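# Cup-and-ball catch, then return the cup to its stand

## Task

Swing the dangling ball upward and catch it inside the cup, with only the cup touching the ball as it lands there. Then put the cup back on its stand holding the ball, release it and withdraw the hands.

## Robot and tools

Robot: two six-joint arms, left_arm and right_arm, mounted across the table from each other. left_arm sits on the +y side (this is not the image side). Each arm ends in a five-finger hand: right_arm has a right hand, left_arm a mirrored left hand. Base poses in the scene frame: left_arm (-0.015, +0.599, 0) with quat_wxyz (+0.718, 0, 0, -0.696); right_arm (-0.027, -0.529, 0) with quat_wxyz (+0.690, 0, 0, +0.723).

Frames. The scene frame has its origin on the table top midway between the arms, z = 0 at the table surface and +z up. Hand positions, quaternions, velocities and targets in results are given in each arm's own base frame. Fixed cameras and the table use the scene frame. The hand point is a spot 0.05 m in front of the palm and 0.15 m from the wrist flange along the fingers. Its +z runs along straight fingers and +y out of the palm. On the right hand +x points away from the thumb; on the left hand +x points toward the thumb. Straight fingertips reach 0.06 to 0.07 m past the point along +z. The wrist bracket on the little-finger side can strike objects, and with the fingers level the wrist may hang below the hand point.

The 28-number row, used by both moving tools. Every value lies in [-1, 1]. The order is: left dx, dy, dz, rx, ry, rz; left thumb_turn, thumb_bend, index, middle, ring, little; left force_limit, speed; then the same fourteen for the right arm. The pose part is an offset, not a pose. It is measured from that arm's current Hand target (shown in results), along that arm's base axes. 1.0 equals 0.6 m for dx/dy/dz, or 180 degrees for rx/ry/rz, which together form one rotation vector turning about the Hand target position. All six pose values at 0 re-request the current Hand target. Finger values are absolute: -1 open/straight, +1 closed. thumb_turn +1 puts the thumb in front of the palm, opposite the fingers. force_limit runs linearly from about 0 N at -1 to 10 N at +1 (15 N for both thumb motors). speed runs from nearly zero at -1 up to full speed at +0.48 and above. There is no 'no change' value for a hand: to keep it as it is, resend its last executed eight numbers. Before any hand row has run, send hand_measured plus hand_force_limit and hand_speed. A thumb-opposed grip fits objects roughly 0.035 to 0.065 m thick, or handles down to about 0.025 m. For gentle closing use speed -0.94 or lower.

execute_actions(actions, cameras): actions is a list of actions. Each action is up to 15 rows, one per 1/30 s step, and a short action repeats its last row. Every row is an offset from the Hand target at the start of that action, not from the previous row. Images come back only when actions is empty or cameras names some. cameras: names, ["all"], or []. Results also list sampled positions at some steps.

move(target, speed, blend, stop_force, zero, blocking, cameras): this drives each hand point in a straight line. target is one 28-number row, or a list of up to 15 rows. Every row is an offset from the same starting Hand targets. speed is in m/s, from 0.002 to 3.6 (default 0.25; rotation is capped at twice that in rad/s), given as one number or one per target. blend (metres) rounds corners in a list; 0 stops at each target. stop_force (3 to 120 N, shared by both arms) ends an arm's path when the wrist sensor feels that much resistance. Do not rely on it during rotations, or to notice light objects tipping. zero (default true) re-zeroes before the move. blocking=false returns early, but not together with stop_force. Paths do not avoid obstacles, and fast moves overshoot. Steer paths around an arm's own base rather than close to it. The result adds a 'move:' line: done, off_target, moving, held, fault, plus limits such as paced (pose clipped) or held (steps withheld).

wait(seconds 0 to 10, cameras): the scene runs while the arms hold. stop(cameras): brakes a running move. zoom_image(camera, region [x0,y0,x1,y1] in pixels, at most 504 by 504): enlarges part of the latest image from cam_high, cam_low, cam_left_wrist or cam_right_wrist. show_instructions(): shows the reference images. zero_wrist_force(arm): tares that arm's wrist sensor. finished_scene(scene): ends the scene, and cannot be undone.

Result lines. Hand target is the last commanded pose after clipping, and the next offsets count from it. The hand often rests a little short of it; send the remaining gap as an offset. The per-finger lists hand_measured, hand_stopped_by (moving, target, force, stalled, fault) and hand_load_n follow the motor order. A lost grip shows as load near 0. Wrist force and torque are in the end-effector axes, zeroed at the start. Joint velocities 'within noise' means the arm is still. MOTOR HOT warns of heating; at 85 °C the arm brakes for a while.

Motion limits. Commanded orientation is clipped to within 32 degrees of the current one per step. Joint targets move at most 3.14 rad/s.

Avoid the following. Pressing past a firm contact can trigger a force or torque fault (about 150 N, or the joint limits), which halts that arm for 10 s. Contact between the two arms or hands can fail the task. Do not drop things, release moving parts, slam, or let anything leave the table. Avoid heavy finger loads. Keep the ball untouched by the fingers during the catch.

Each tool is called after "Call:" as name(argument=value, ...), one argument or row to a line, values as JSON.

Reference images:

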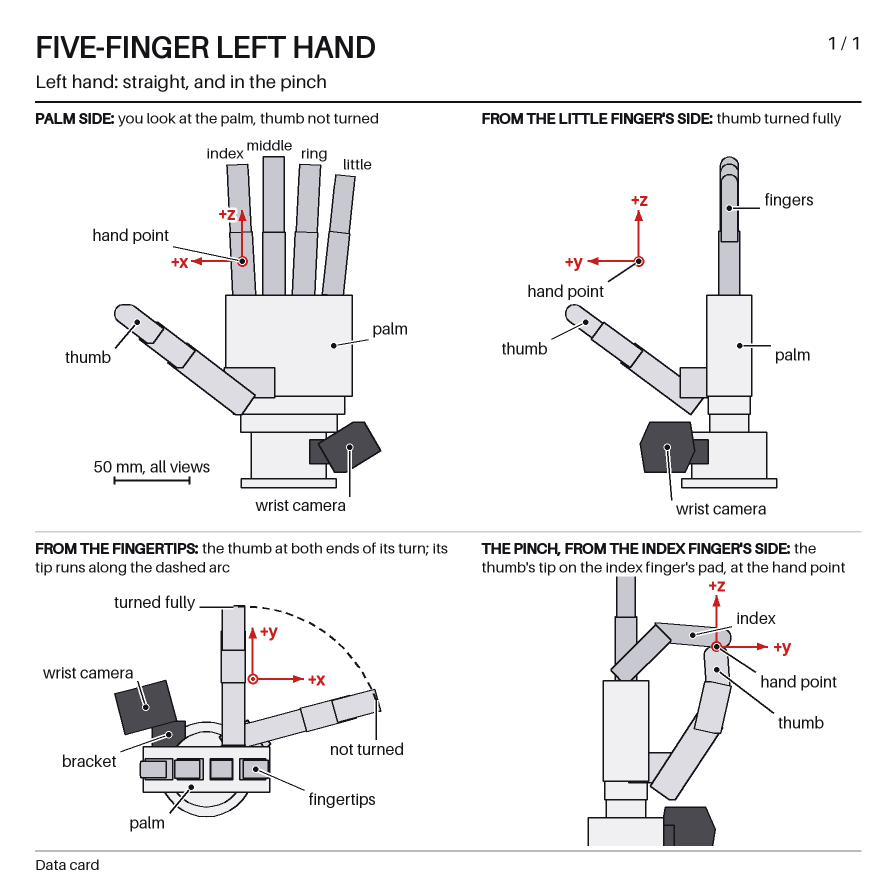

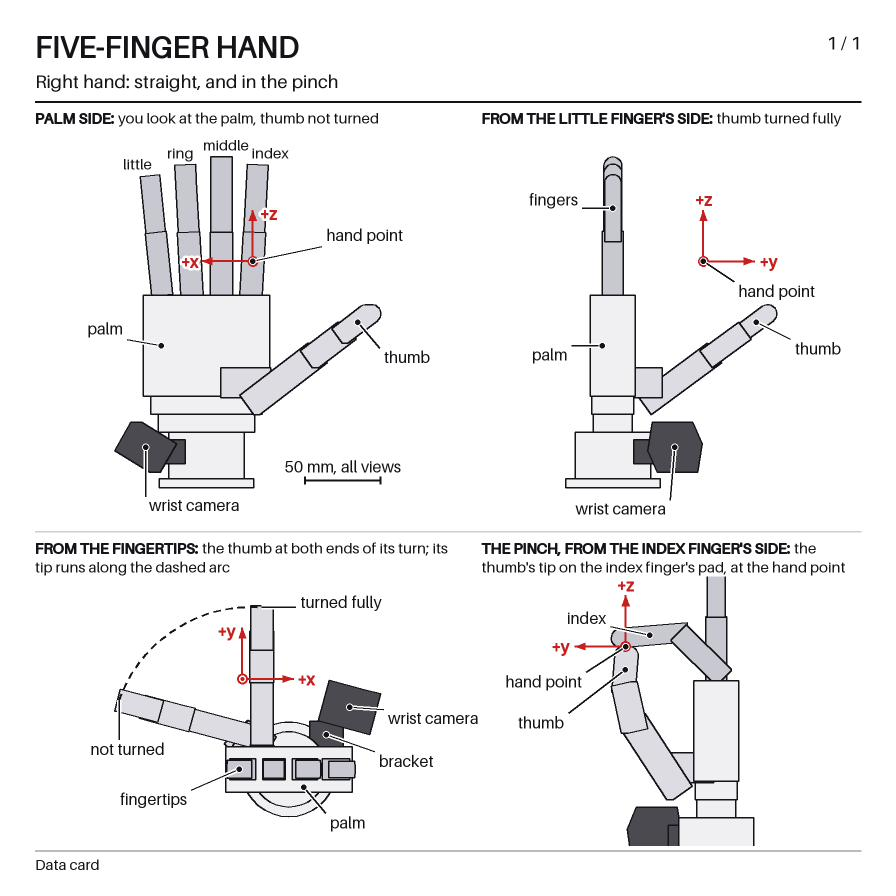

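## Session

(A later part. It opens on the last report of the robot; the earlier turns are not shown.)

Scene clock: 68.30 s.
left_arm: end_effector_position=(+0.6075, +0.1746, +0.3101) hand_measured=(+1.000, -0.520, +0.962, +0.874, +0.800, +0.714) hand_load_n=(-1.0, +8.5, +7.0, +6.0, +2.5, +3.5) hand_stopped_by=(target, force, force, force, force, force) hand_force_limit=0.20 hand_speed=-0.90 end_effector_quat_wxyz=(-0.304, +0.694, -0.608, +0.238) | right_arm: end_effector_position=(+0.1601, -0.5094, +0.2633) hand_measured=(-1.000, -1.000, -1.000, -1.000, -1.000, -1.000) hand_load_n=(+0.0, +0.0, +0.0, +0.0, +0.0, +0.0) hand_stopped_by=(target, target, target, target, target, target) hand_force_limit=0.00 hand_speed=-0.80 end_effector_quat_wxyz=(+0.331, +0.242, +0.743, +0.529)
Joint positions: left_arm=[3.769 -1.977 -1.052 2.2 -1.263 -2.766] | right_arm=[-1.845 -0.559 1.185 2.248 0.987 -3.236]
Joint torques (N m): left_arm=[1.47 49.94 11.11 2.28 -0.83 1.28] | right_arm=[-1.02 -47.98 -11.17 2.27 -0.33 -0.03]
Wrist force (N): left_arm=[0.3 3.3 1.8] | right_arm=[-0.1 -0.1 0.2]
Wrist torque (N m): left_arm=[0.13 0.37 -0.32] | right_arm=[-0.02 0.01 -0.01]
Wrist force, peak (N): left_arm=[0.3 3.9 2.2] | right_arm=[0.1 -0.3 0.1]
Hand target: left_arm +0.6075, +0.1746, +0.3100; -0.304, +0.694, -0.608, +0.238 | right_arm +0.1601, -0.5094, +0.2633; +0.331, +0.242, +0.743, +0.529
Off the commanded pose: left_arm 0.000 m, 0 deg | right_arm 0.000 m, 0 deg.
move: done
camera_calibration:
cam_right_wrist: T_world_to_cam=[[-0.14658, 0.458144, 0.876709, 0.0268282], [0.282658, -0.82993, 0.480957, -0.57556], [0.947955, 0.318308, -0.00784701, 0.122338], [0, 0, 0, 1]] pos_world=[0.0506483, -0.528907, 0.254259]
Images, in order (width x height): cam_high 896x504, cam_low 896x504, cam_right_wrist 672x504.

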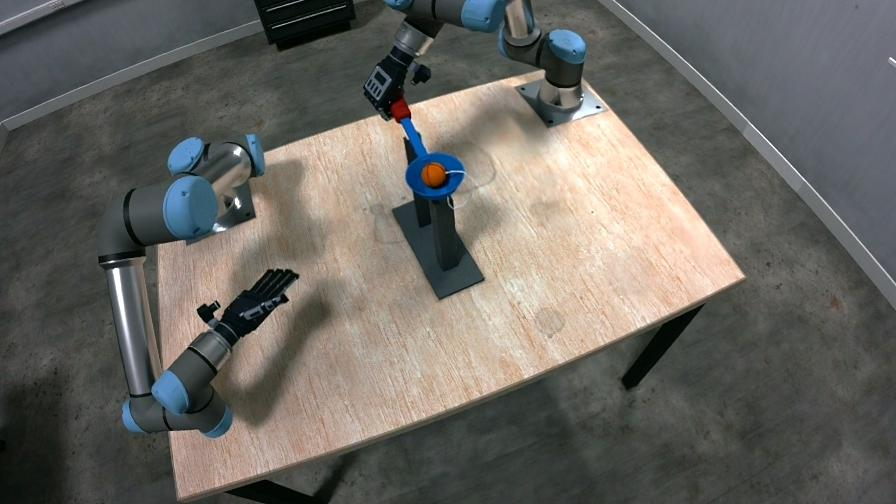

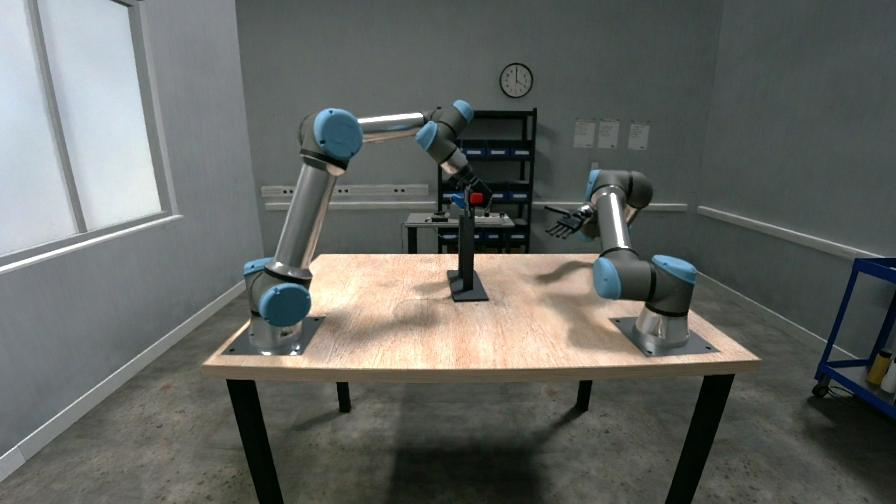

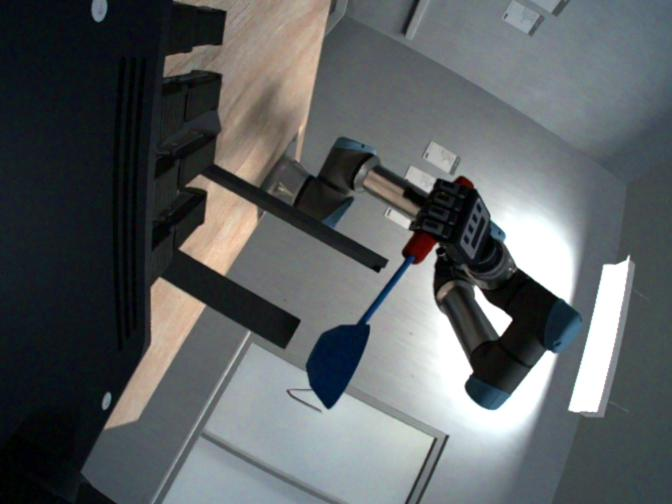

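Call:
move(
  target=[0.01216,-0.0004,0,-0.00833,0,0.0172,1,0.95,0.97,0.97,0.95,0.95,0.2,-0.9,0,0,0,0,0,0,-1,-1,-1,-1,-1,-1,0,-0.8],
  speed=0.06,
  cameras=["cam_high", "cam_low", "cam_right_wrist"],
)

Call:
zoom_image(
  camera="cam_high",
  region=[380, 110, 490, 220],
)

Call:
zoom_image(
  camera="cam_low",
  region=[430, 160, 510, 240],
)

Call:
zoom_image(
  camera="cam_right_wrist",
  region=[260, 240, 440, 420],
)

Scene clock: 71.20 s.
left_arm: end_effector_position=(+0.6148, +0.1744, +0.3100) hand_measured=(+1.000, -0.520, +0.962, +0.874, +0.800, +0.714) hand_load_n=(-1.0, +8.5, +7.0, +6.0, +2.5, +3.5) hand_stopped_by=(target, force, force, force, force, force) hand_force_limit=0.20 hand_speed=-0.90 end_effector_quat_wxyz=(-0.301, +0.714, -0.586, +0.237) | right_arm: end_effector_position=(+0.1601, -0.5094, +0.2633) hand_measured=(-1.000, -1.000, -1.000, -1.000, -1.000, -1.000) hand_load_n=(+0.0, +0.0, +0.0, +0.0, +0.0, +0.0) hand_stopped_by=(target, target, target, target, target, target) hand_force_limit=0.00 hand_speed=-0.80 end_effector_quat_wxyz=(+0.331, +0.242, +0.743, +0.529)
Joint positions: left_arm=[3.757 -1.993 -1.028 2.196 -1.292 -2.832] | right_arm=[-1.845 -0.559 1.185 2.248 0.987 -3.236]
Joint torques (N m): left_arm=[-8.44 26.38 32.48 -2.94 -1.62 -1.69] | right_arm=[-1.14 -48.67 -11.18 2.18 -0.34 0.1]
Wrist force (N): left_arm=[0.1 3.0 1.8] | right_arm=[-0.1 -0.1 -0.1]
Wrist torque (N m): left_arm=[0.10 0.41 -0.31] | right_arm=[-0.02 0.02 -0.01]
Wrist force, peak (N): left_arm=[0.2 3.8 1.7] | right_arm=[-0.3 -0.3 0.1]
Hand target: left_arm +0.6148, +0.1744, +0.3100; -0.301, +0.714, -0.586, +0.237 | right_arm +0.1601, -0.5094, +0.2633; +0.331, +0.242, +0.743, +0.529
Off the commanded pose: left_arm 0.000 m, 0 deg | right_arm 0.000 m, 0 deg.
move: done
camera_calibration:
cam_right_wrist: T_world_to_cam=[[-0.14658, 0.458144, 0.876709, 0.0268282], [0.282658, -0.82993, 0.480957, -0.57556], [0.947955, 0.318308, -0.00784701, 0.122338], [0, 0, 0, 1]] pos_world=[0.0506483, -0.528907, 0.254259]
Images, in order (width x height): cam_high 896x504, cam_low 896x504, cam_right_wrist 672x504.

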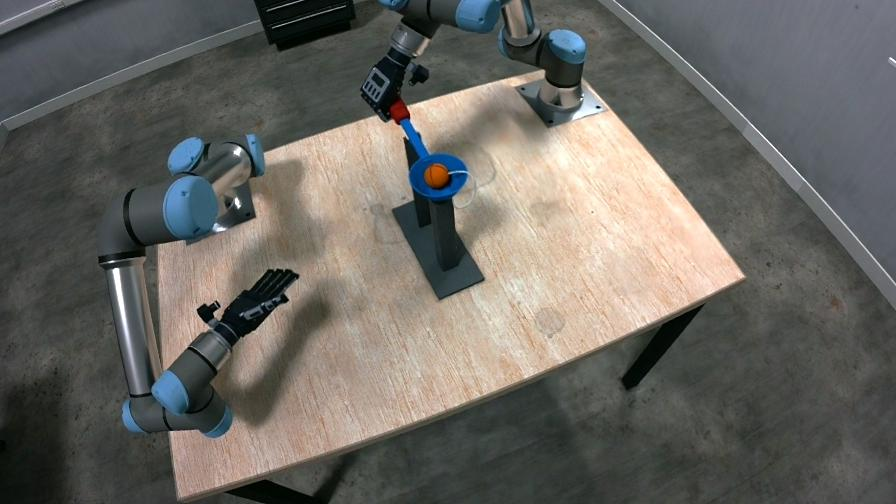

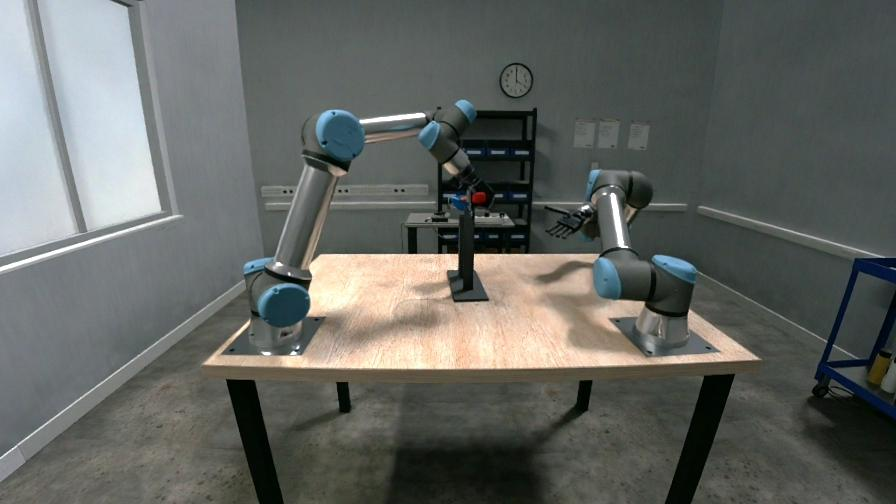

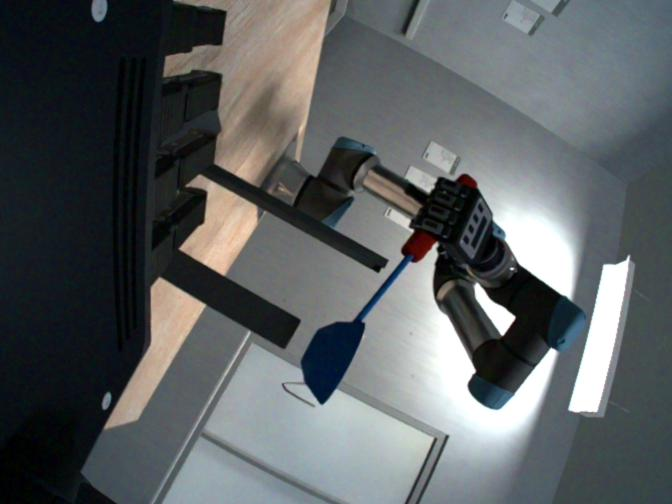

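Scaled by 4.582.

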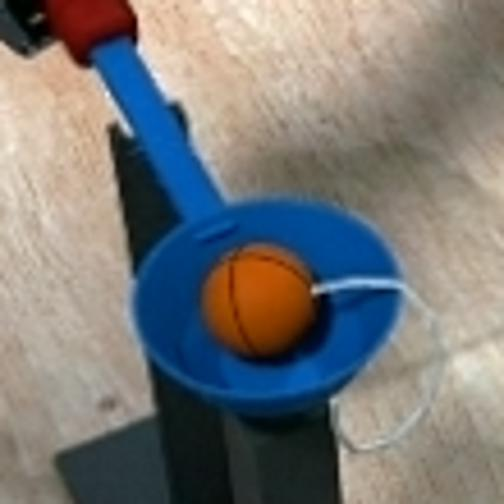

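Scaled by 6.300.

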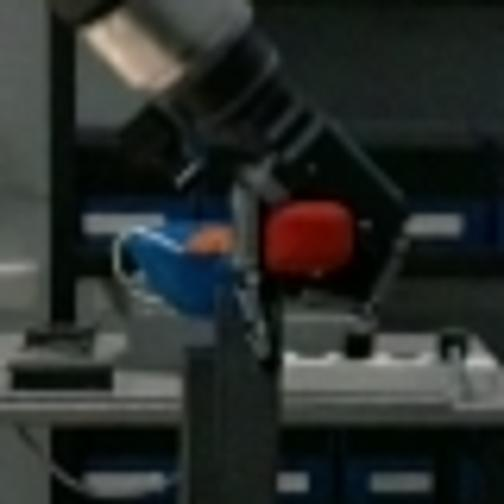

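Scaled by 2.800 from the camera's 672x504 image, which has a finer 960x720 frame.

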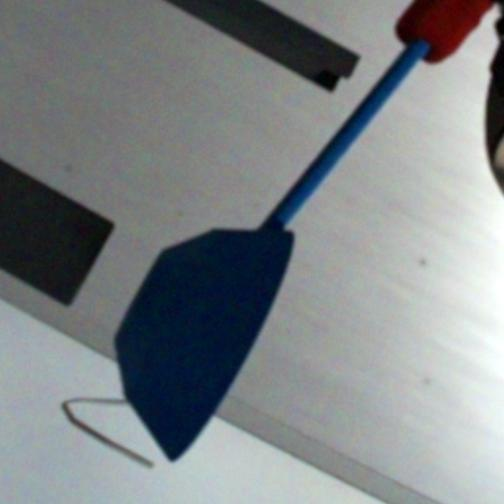

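Call:
move(
  target=[0,0,-0.058,0,0,0,1,0.95,0.97,0.97,0.95,0.95,0.2,-0.9,0,0,0,0,0,0,-1,-1,-1,-1,-1,-1,0,-0.8],
  speed=0.012,
  stop_force=4,
  cameras=["cam_high", "cam_low", "cam_right_wrist"],
)

Call:
zoom_image(
  camera="cam_high",
  region=[380, 110, 490, 220],
)

Call:
zoom_image(
  camera="cam_low",
  region=[430, 160, 510, 240],
)

Call:
zoom_image(
  camera="cam_right_wrist",
  region=[230, 220, 410, 400],
)

Scene clock: 73.80 s.
left_arm: end_effector_position=(+0.6148, +0.1744, +0.2965) hand_measured=(+1.000, -0.520, +0.962, +0.874, +0.800, +0.714) hand_load_n=(-1.0, +8.5, +7.0, +5.5, +1.5, +1.0) hand_stopped_by=(target, force, force, force, force, force) hand_force_limit=0.20 hand_speed=-0.90 end_effector_quat_wxyz=(-0.301, +0.714, -0.586, +0.237) | right_arm: end_effector_position=(+0.1601, -0.5094, +0.2633) hand_measured=(-1.000, -1.000, -1.000, -1.000, -1.000, -1.000) hand_load_n=(+0.0, +0.0, +0.0, +0.5, +0.0, +0.0) hand_stopped_by=(target, target, target, target, target, target) hand_force_limit=0.00 hand_speed=-0.80 end_effector_quat_wxyz=(+0.331, +0.242, +0.743, +0.529)
Joint positions: left_arm=[3.757 -1.99 -1.068 2.232 -1.292 -2.832] | right_arm=[-1.845 -0.559 1.185 2.248 0.987 -3.236]
Joint torques (N m): left_arm=[-6.8 24.95 30.68 -3.2 -0.89 -0.6] | right_arm=[-0.16 -48.59 -10.84 2.22 -0.3 0.03]
Wrist force (N): left_arm=[-1.0 1.4 -0.3] | right_arm=[-0.1 0.0 0.1]
Wrist torque (N m): left_arm=[0.13 0.11 -0.08] | right_arm=[0.00 0.01 -0.01]
Wrist force, peak (N): left_arm=[-0.1 3.5 1.8] | right_arm=[0.0 -0.2 0.4]
Hand target: left_arm +0.6148, +0.1744, +0.2965; -0.301, +0.714, -0.586, +0.237 (not the last commanded pose) | right_arm +0.1601, -0.5094, +0.2633; +0.331, +0.242, +0.743, +0.529
Off the commanded pose: left_arm 0.021 m, 0 deg | right_arm 0.000 m, 0 deg.
move: contact (left_arm)
camera_calibration:
cam_right_wrist: T_world_to_cam=[[-0.14658, 0.458144, 0.876709, 0.0268282], [0.282658, -0.82993, 0.480957, -0.57556], [0.947955, 0.318308, -0.00784701, 0.122338], [0, 0, 0, 1]] pos_world=[0.0506483, -0.528907, 0.254259]
Images, in order (width x height): cam_high 896x504, cam_low 896x504, cam_right_wrist 672x504.

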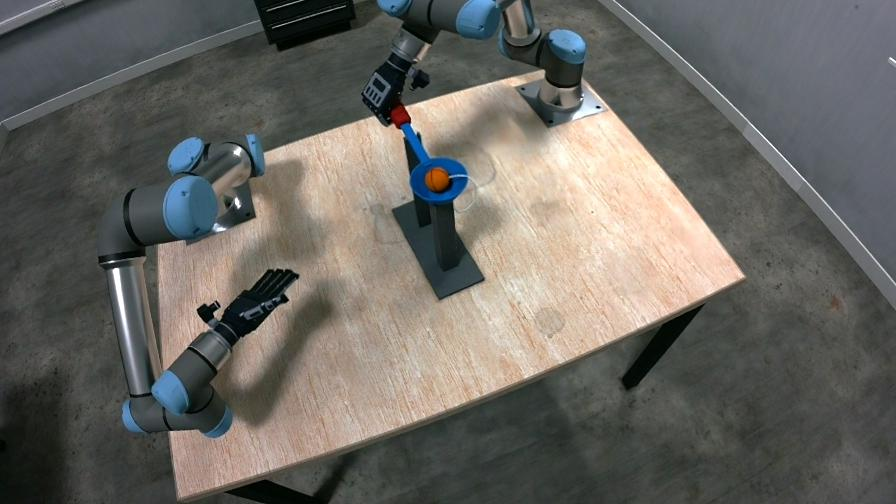

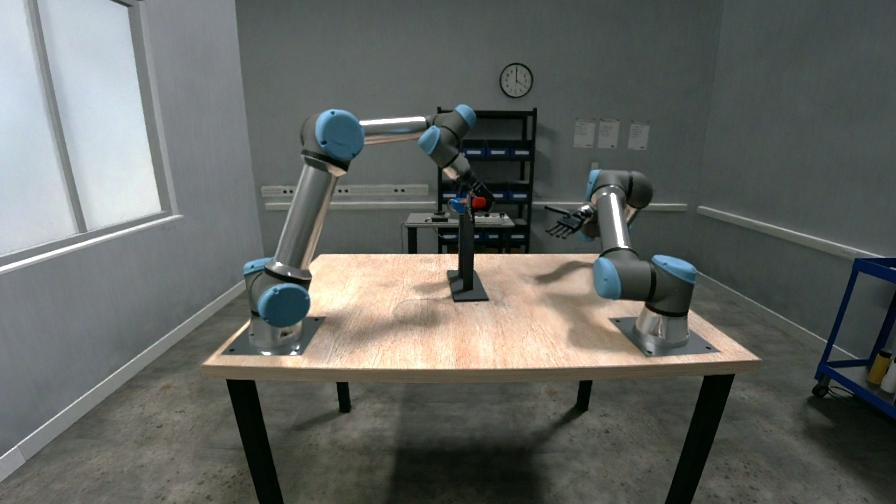

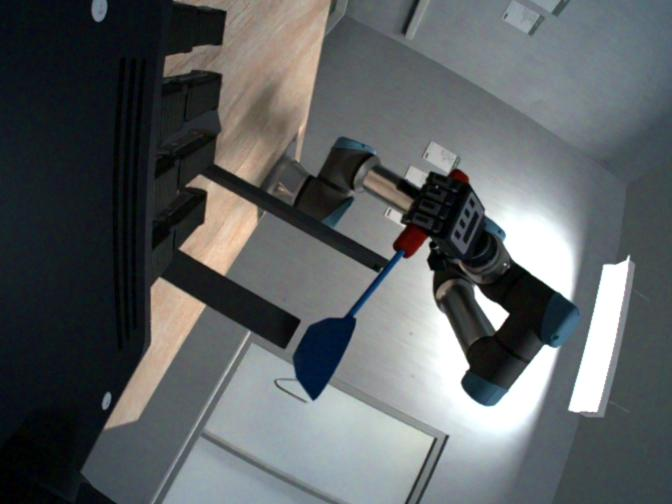

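Scaled by 4.582.

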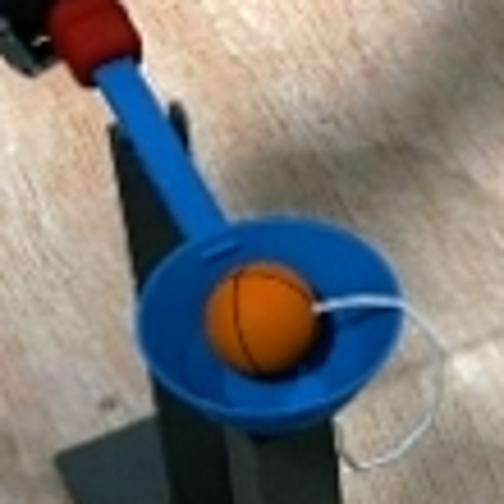

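Scaled by 6.300.

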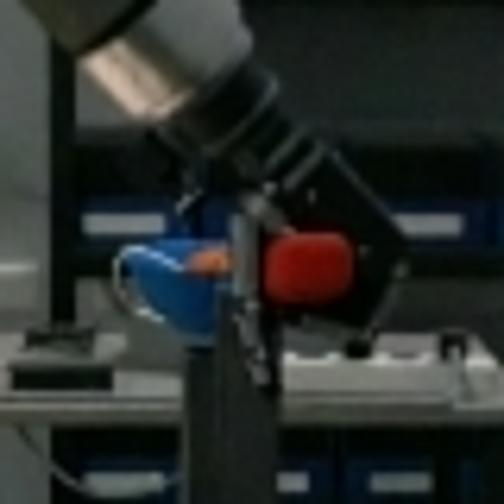

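Scaled by 2.800 from the camera's 672x504 image, which has a finer 960x720 frame.

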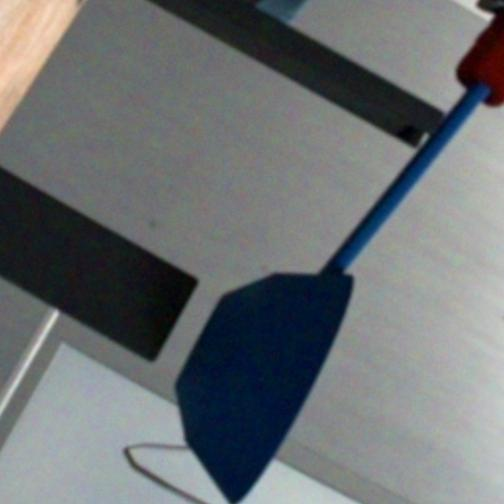

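Call:
zoom_image(
  camera="cam_high",
  region=[395, 120, 445, 170],
)

Call:
zoom_image(
  camera="cam_low",
  region=[440, 190, 490, 240],
)

Call:
zoom_image(
  camera="cam_right_wrist",
  region=[350, 220, 430, 300],
)

Scaled by 10.080.

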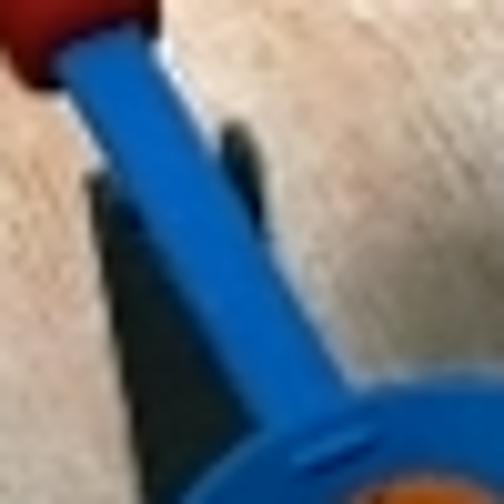

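Scaled by 10.080.

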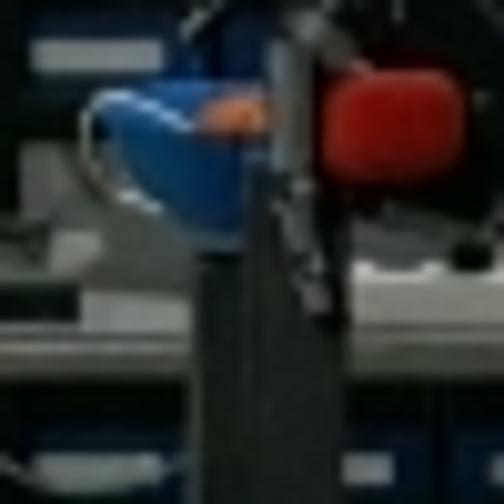

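Scaled by 6.300 from the camera's 672x504 image, which has a finer 960x720 frame.

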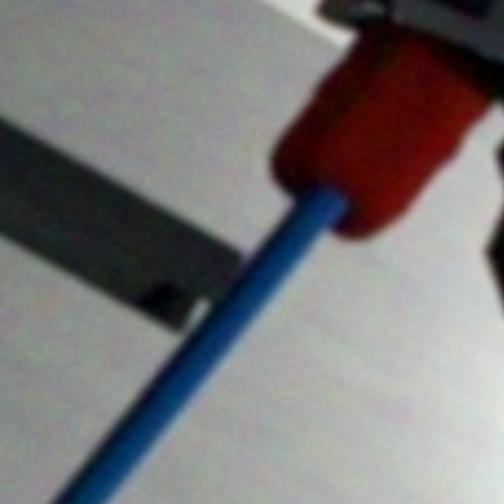

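Call:
move(
  target=[
    [0,0,0.00667,0,0,0,1,0.95,0.97,0.97,0.95,0.95,0.2,-0.9,0,0,0,0,0,0,-1,-1,-1,-1,-1,-1,0,-0.8],
    [-0.01449,0.00045,0.00667,0,0,-0.01056,1,0.95,0.97,0.97,0.95,0.95,0.2,-0.9,0,0,0,0,0,0,-1,-1,-1,-1,-1,-1,0,-0.8],
  ],
  speed=0.03,
  cameras=["cam_high", "cam_low", "cam_right_wrist"],
)

Call:
zoom_image(
  camera="cam_high",
  region=[395, 120, 445, 170],
)

Call:
zoom_image(
  camera="cam_high",
  region=[380, 110, 490, 220],
)

Call:
zoom_image(
  camera="cam_low",
  region=[440, 190, 490, 240],
)

Call:
zoom_image(
  camera="cam_right_wrist",
  region=[230, 220, 430, 420],
)

Scene clock: 77.70 s.
left_arm: end_effector_position=(+0.6062, +0.1747, +0.3005) hand_measured=(+1.000, -0.520, +0.962, +0.874, +0.800, +0.714) hand_load_n=(-1.5, +8.5, +7.0, +5.5, +2.5, +3.0) hand_stopped_by=(target, force, force, force, force, force) hand_force_limit=0.20 hand_speed=-0.90 end_effector_quat_wxyz=(-0.297, +0.704, -0.598, +0.242) | right_arm: end_effector_position=(+0.1601, -0.5094, +0.2633) hand_measured=(-1.000, -1.000, -1.000, -1.000, -1.000, -1.000) hand_load_n=(+0.0, +0.0, +0.0, +0.0, +0.0, +0.0) hand_stopped_by=(target, target, target, target, target, target) hand_force_limit=0.00 hand_speed=-0.80 end_effector_quat_wxyz=(+0.331, +0.242, +0.743, +0.529)
Joint positions: left_arm=[3.776 -1.975 -1.081 2.219 -1.257 -2.792] | right_arm=[-1.845 -0.559 1.185 2.248 0.987 -3.236]
Joint torques (N m): left_arm=[7.35 49.28 11.33 -2.93 1.59 2.92] | right_arm=[-0.52 -48.54 -10.44 2.17 -0.26 0.08]
Wrist force (N): left_arm=[0.0 3.2 1.8] | right_arm=[-0.3 0.1 0.0]
Wrist torque (N m): left_arm=[0.10 0.40 -0.43] | right_arm=[0.01 0.04 -0.02]
Wrist force, peak (N): left_arm=[-0.1 3.6 1.6] | right_arm=[-0.1 -0.5 0.3]
Hand target: left_arm +0.6061, +0.1747, +0.3005; -0.297, +0.704, -0.598, +0.242 | right_arm +0.1601, -0.5094, +0.2633; +0.331, +0.242, +0.743, +0.529
Off the commanded pose: left_arm 0.000 m, 0 deg | right_arm 0.000 m, 0 deg.
move: done
camera_calibration:
cam_right_wrist: T_world_to_cam=[[-0.14658, 0.458144, 0.876709, 0.0268282], [0.282658, -0.82993, 0.480957, -0.57556], [0.947955, 0.318308, -0.00784701, 0.122338], [0, 0, 0, 1]] pos_world=[0.0506483, -0.528907, 0.254259]
Images, in order (width x height): cam_high 896x504, cam_low 896x504, cam_right_wrist 672x504.

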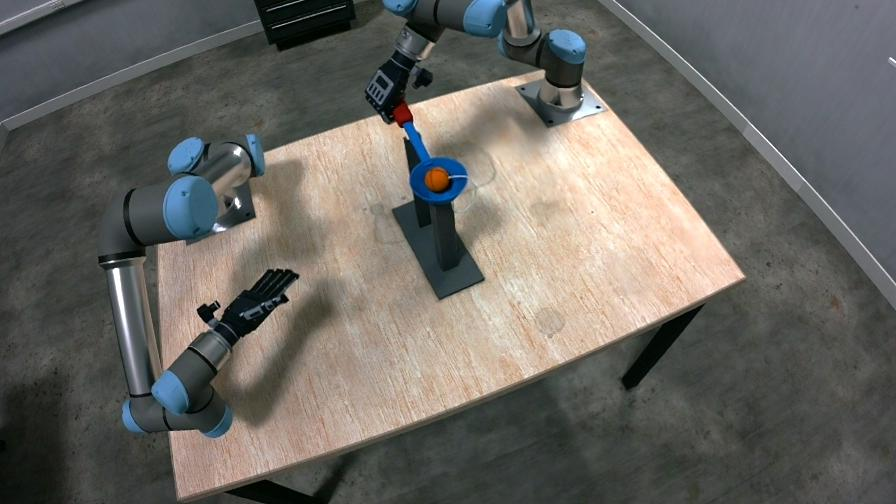

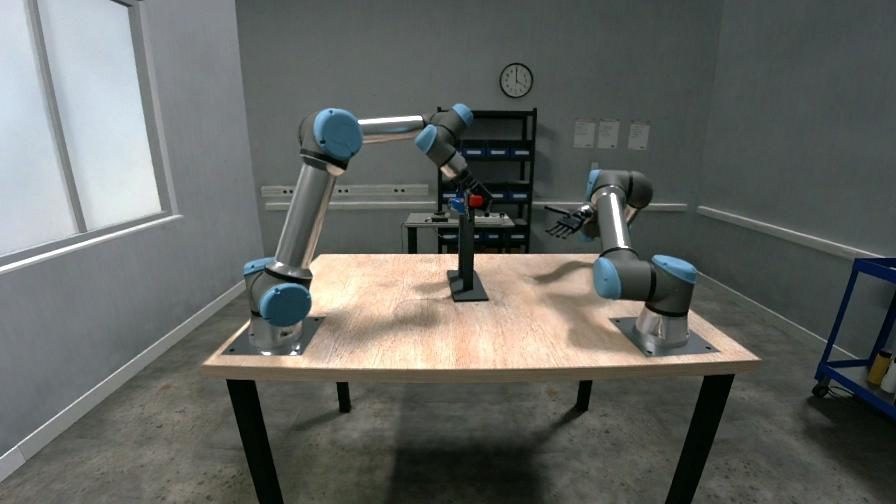

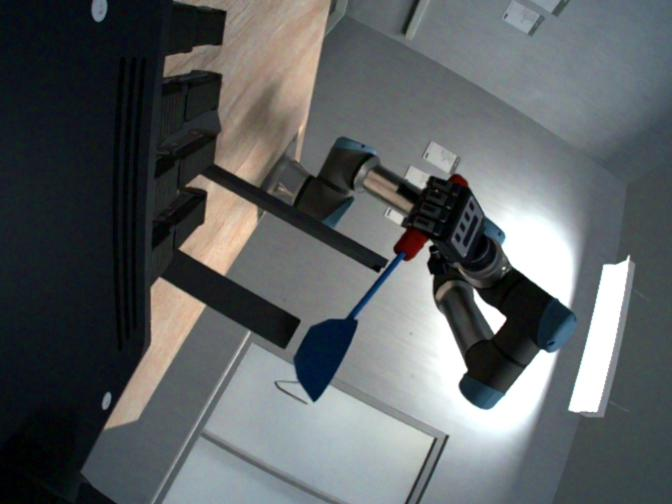

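Scaled by 10.080.

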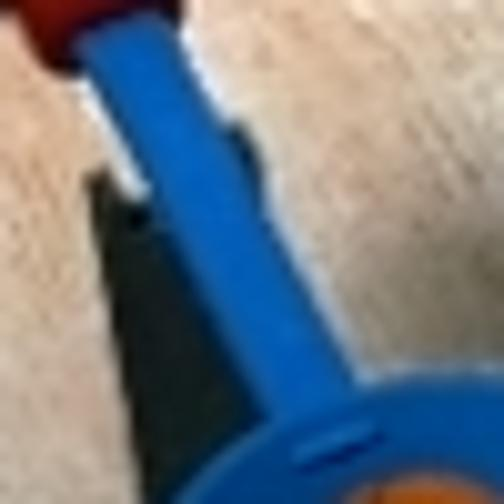

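Scaled by 4.582.

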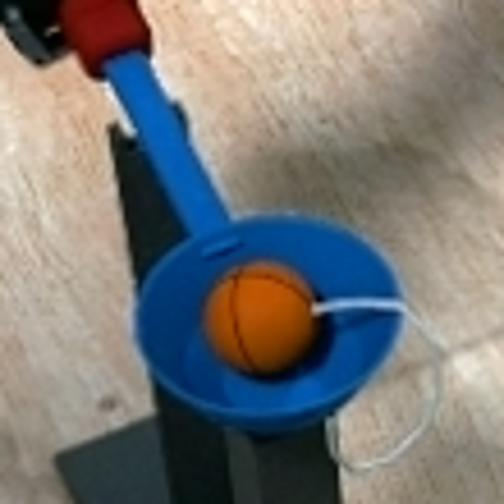

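Scaled by 10.080.

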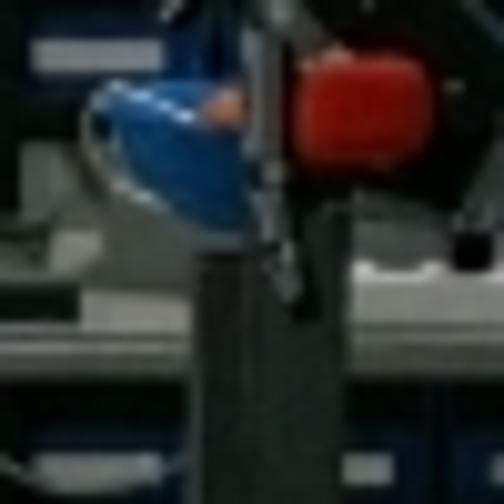

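Scaled by 2.520 from the camera's 672x504 image, which has a finer 960x720 frame.

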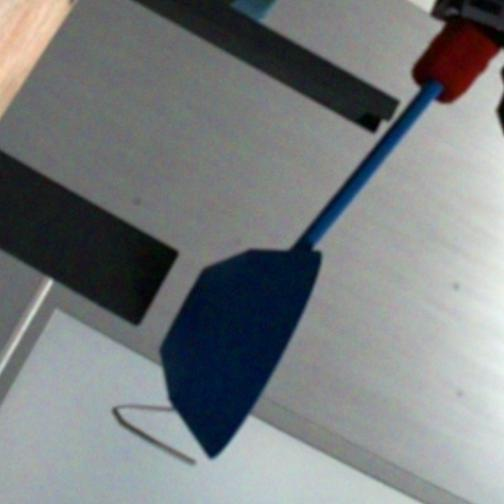

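Call:
move(
  target=[
    [-0.0022,0,0,0,0,0,1,0.95,0.97,0.97,0.95,0.95,0.2,-0.9,0,0,0,0,0,0,-1,-1,-1,-1,-1,-1,0,-0.8],
    [-0.0022,0,-0.042,0,0,0,1,0.95,0.97,0.97,0.95,0.95,0.2,-0.9,0,0,0,0,0,0,-1,-1,-1,-1,-1,-1,0,-0.8],
  ],
  speed=0.012,
  stop_force=4,
  cameras=["cam_high", "cam_low", "cam_right_wrist"],
)

Call:
zoom_image(
  camera="cam_high",
  region=[395, 120, 445, 170],
)

Call:
zoom_image(
  camera="cam_high",
  region=[380, 110, 490, 220],
)

Call:
zoom_image(
  camera="cam_low",
  region=[440, 190, 490, 240],
)

Call:
zoom_image(
  camera="cam_right_wrist",
  region=[230, 220, 430, 420],
)

Scene clock: 85.83 s.
left_arm: end_effector_position=(+0.6048, +0.1747, +0.2839) hand_measured=(+1.000, -0.520, +0.962, +0.874, +0.800, +0.714) hand_load_n=(-2.0, +8.0, +7.0, +5.0, +0.5, +0.5) hand_stopped_by=(target, force, force, force, force, force) hand_force_limit=0.20 hand_speed=-0.90 end_effector_quat_wxyz=(-0.297, +0.704, -0.598, +0.242) | right_arm: end_effector_position=(+0.1601, -0.5094, +0.2633) hand_measured=(-1.000, -1.000, -1.000, -1.000, -1.000, -1.000) hand_load_n=(+0.0, +0.0, +0.0, +0.0, +0.0, +0.0) hand_stopped_by=(target, target, target, target, target, target) hand_force_limit=0.00 hand_speed=-0.80 end_effector_quat_wxyz=(+0.331, +0.242, +0.743, +0.529)
Joint positions: left_arm=[3.777 -1.969 -1.132 2.264 -1.256 -2.791] | right_arm=[-1.845 -0.559 1.185 2.248 0.987 -3.236]
Joint torques (N m): left_arm=[5.12 28.06 30.36 -3.52 0.22 2.3] | right_arm=[-1.34 -48.47 -10.13 2.23 -0.22 -0.04]
Wrist force (N): left_arm=[-0.8 0.9 0.4] | right_arm=[0.0 -0.2 0.1]
Wrist torque (N m): left_arm=[0.07 0.03 0.02] | right_arm=[-0.04 0.00 -0.01]
Wrist force, peak (N): left_arm=[0.4 3.5 1.5] | right_arm=[-0.2 -0.1 0.4]
Hand target: left_arm +0.6048, +0.1747, +0.2838; -0.297, +0.704, -0.598, +0.242 (not the last commanded pose) | right_arm +0.1601, -0.5094, +0.2633; +0.331, +0.242, +0.743, +0.529
Off the commanded pose: left_arm 0.009 m, 0 deg | right_arm 0.000 m, 0 deg.
move: contact (left_arm); path passed 1 of 2 targets
camera_calibration:
cam_right_wrist: T_world_to_cam=[[-0.14658, 0.458144, 0.876709, 0.0268282], [0.282658, -0.82993, 0.480957, -0.57556], [0.947955, 0.318308, -0.00784701, 0.122338], [0, 0, 0, 1]] pos_world=[0.0506483, -0.528907, 0.254259]
Images, in order (width x height): cam_high 896x504, cam_low 896x504, cam_right_wrist 672x504.

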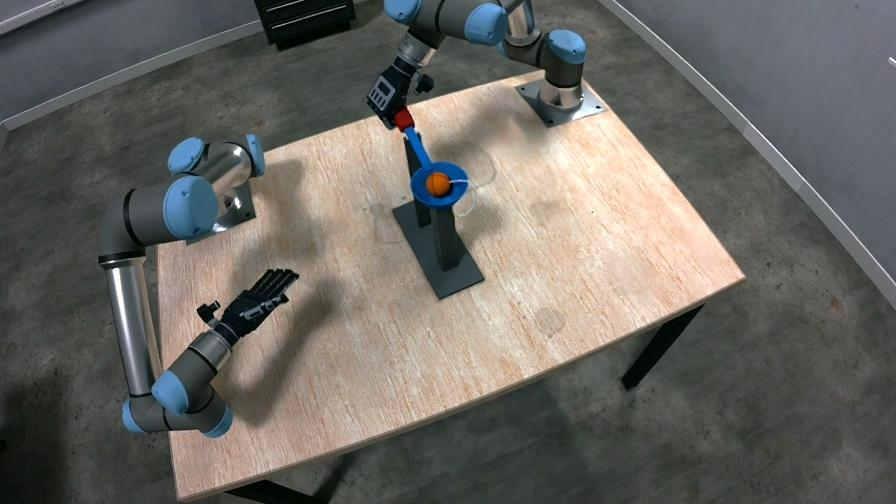

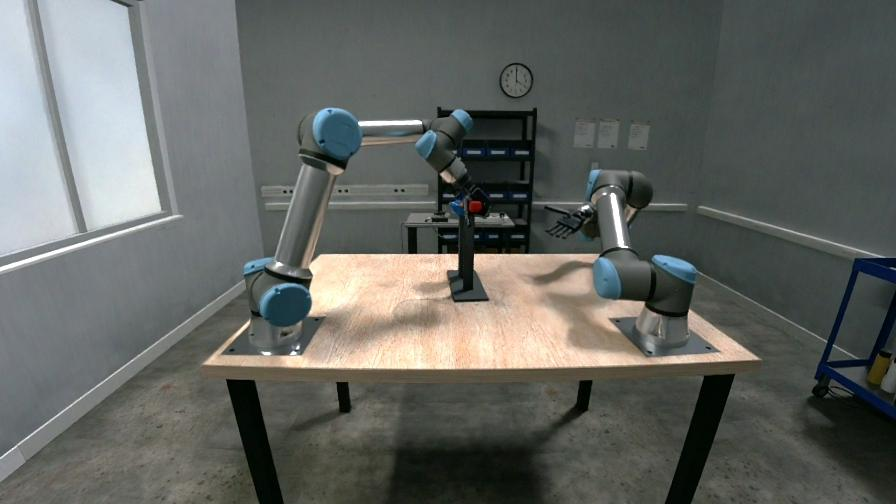

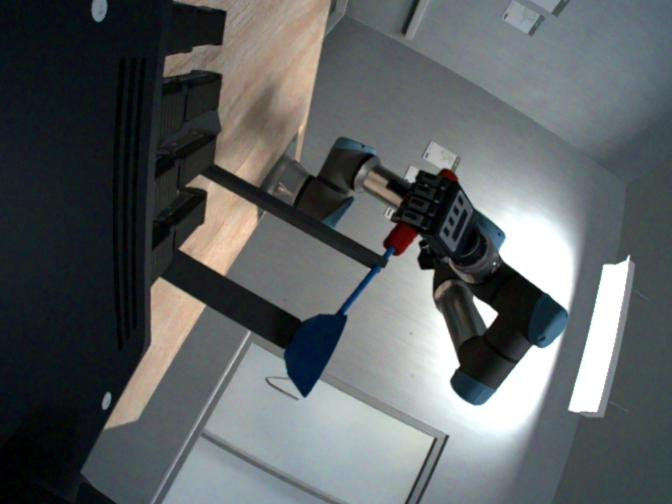

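Scaled by 10.080.

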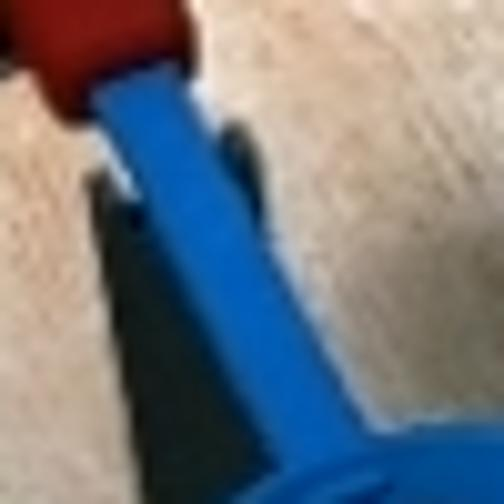

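Scaled by 4.582.

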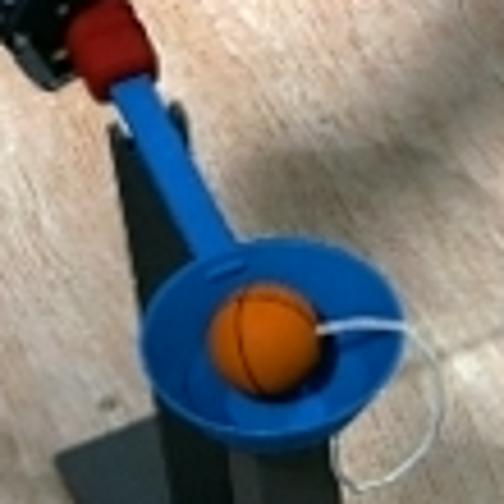

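Scaled by 10.080.

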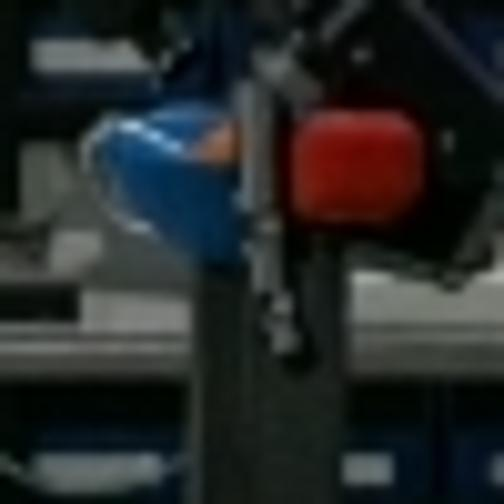

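Scaled by 2.520 from the camera's 672x504 image, which has a finer 960x720 frame.

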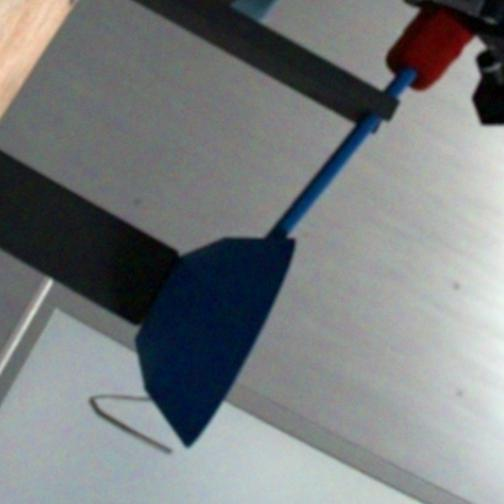

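Call:
execute_actions(
  actions=[
    [[0,0,0,0,0,0,1,-0.75,0.5,0.05,0.3,0.2,-0.2,-0.92,0,0,0,0,0,0,-1,-1,-1,-1,-1,-1,0,-0.8]],
    [[0,0,0,0,0,0,1,-0.75,0.5,0.05,0.3,0.2,-0.2,-0.92,0,0,0,0,0,0,-1,-1,-1,-1,-1,-1,0,-0.8]],
    [[0,0,0,0,0,0,1,-0.75,0.5,0.05,0.3,0.2,-0.2,-0.92,0,0,0,0,0,0,-1,-1,-1,-1,-1,-1,0,-0.8]],
  ],
  cameras=["cam_high","cam_right_wrist"],
)

Scene clock: 90.43 s.
left_arm: end_effector_position=(+0.6048, +0.1747, +0.2838) hand_measured=(+1.000, -0.750, +0.500, +0.050, +0.300, +0.200) hand_load_n=(+0.0, +0.0, +0.0, +0.0, +0.0, +0.0) hand_stopped_by=(target, target, target, target, target, target) hand_force_limit=-0.20 hand_speed=-0.92 end_effector_quat_wxyz=(-0.297, +0.704, -0.598, +0.242) | right_arm: end_effector_position=(+0.1601, -0.5094, +0.2633) hand_measured=(-1.000, -1.000, -1.000, -1.000, -1.000, -1.000) hand_load_n=(+0.0, +0.0, +0.0, +0.0, +0.0, +0.0) hand_stopped_by=(target, target, target, target, target, target) hand_force_limit=0.00 hand_speed=-0.80 end_effector_quat_wxyz=(+0.331, +0.242, +0.743, +0.529)
Joint positions: left_arm=[3.777 -1.969 -1.132 2.264 -1.256 -2.791] | right_arm=[-1.845 -0.559 1.185 2.248 0.987 -3.236]
Joint torques (N m): left_arm=[-2.49 23.86 22.95 1.48 -0.47 2.28] | right_arm=[-0.97 -48.11 -9.59 2.27 -0.45 0.07]
Wrist force (N): left_arm=[1.4 -1.3 -1.6] | right_arm=[-0.1 -0.1 0.1]
Wrist torque (N m): left_arm=[0.02 -0.18 0.15] | right_arm=[-0.02 0.02 -0.01]
Wrist force, peak (N): left_arm=[1.6 -1.8 -1.8] | right_arm=[0.0 -0.4 0.2]
Hand target: left_arm +0.6048, +0.1747, +0.2838; -0.297, +0.704, -0.598, +0.242 | right_arm +0.1601, -0.5094, +0.2633; +0.331, +0.242, +0.743, +0.529
Off the commanded pose: left_arm 0.000 m, 0 deg | right_arm 0.000 m, 0 deg.
Step readings (end_effector_position of left_arm | right_arm):
0: (+0.6048, +0.1747, +0.2838) | (+0.1601, -0.5094, +0.2633)
1: (+0.6048, +0.1747, +0.2838) | (+0.1601, -0.5094, +0.2633)
2: (+0.6048, +0.1747, +0.2838) | (+0.1601, -0.5094, +0.2633)
4: (+0.6048, +0.1747, +0.2838) | (+0.1601, -0.5094, +0.2633)
8: (+0.6048, +0.1747, +0.2838) | (+0.1601, -0.5094, +0.2633)
15: (+0.6048, +0.1747, +0.2838) | (+0.1601, -0.5094, +0.2633)
16: (+0.6048, +0.1747, +0.2838) | (+0.1601, -0.5094, +0.2633)
17: (+0.6048, +0.1747, +0.2838) | (+0.1601, -0.5094, +0.2633)
19: (+0.6048, +0.1747, +0.2838) | (+0.1601, -0.5094, +0.2633)
23: (+0.6048, +0.1747, +0.2838) | (+0.1601, -0.5094, +0.2633)
30: (+0.6048, +0.1747, +0.2838) | (+0.1601, -0.5094, +0.2633)
31: (+0.6048, +0.1747, +0.2838) | (+0.1601, -0.5094, +0.2633)
32: (+0.6048, +0.1747, +0.2838) | (+0.1601, -0.5094, +0.2633)
34: (+0.6048, +0.1747, +0.2838) | (+0.1601, -0.5094, +0.2633)
38: (+0.6048, +0.1747, +0.2838) | (+0.1601, -0.5094, +0.2633)
45: (+0.6048, +0.1747, +0.2838) | (+0.1601, -0.5094, +0.2633)
camera_calibration:
cam_right_wrist: T_world_to_cam=[[-0.14658, 0.458144, 0.876709, 0.0268282], [0.282658, -0.82993, 0.480957, -0.57556], [0.947955, 0.318308, -0.00784701, 0.122338], [0, 0, 0, 1]] pos_world=[0.0506483, -0.528907, 0.254259]
Images, in order (width x height): cam_high 896x504, cam_right_wrist 672x504.

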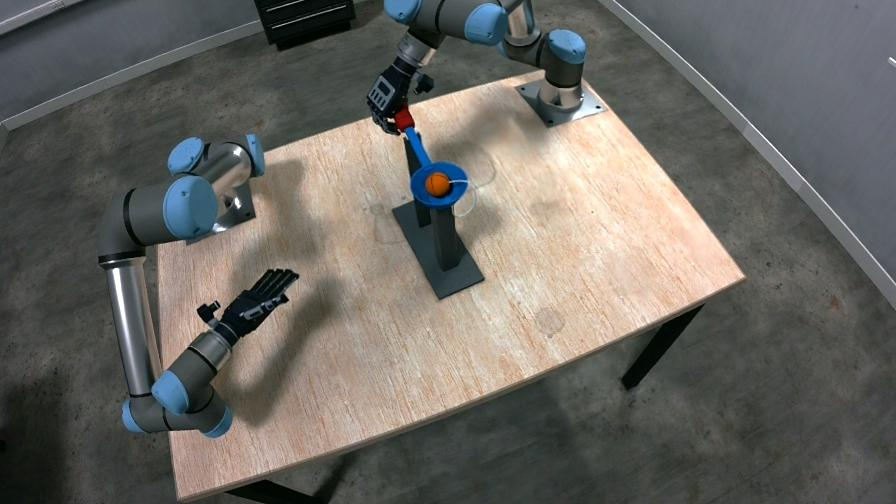

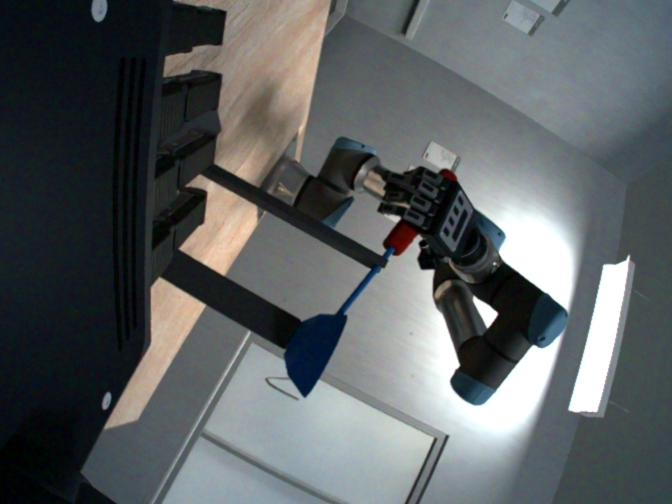

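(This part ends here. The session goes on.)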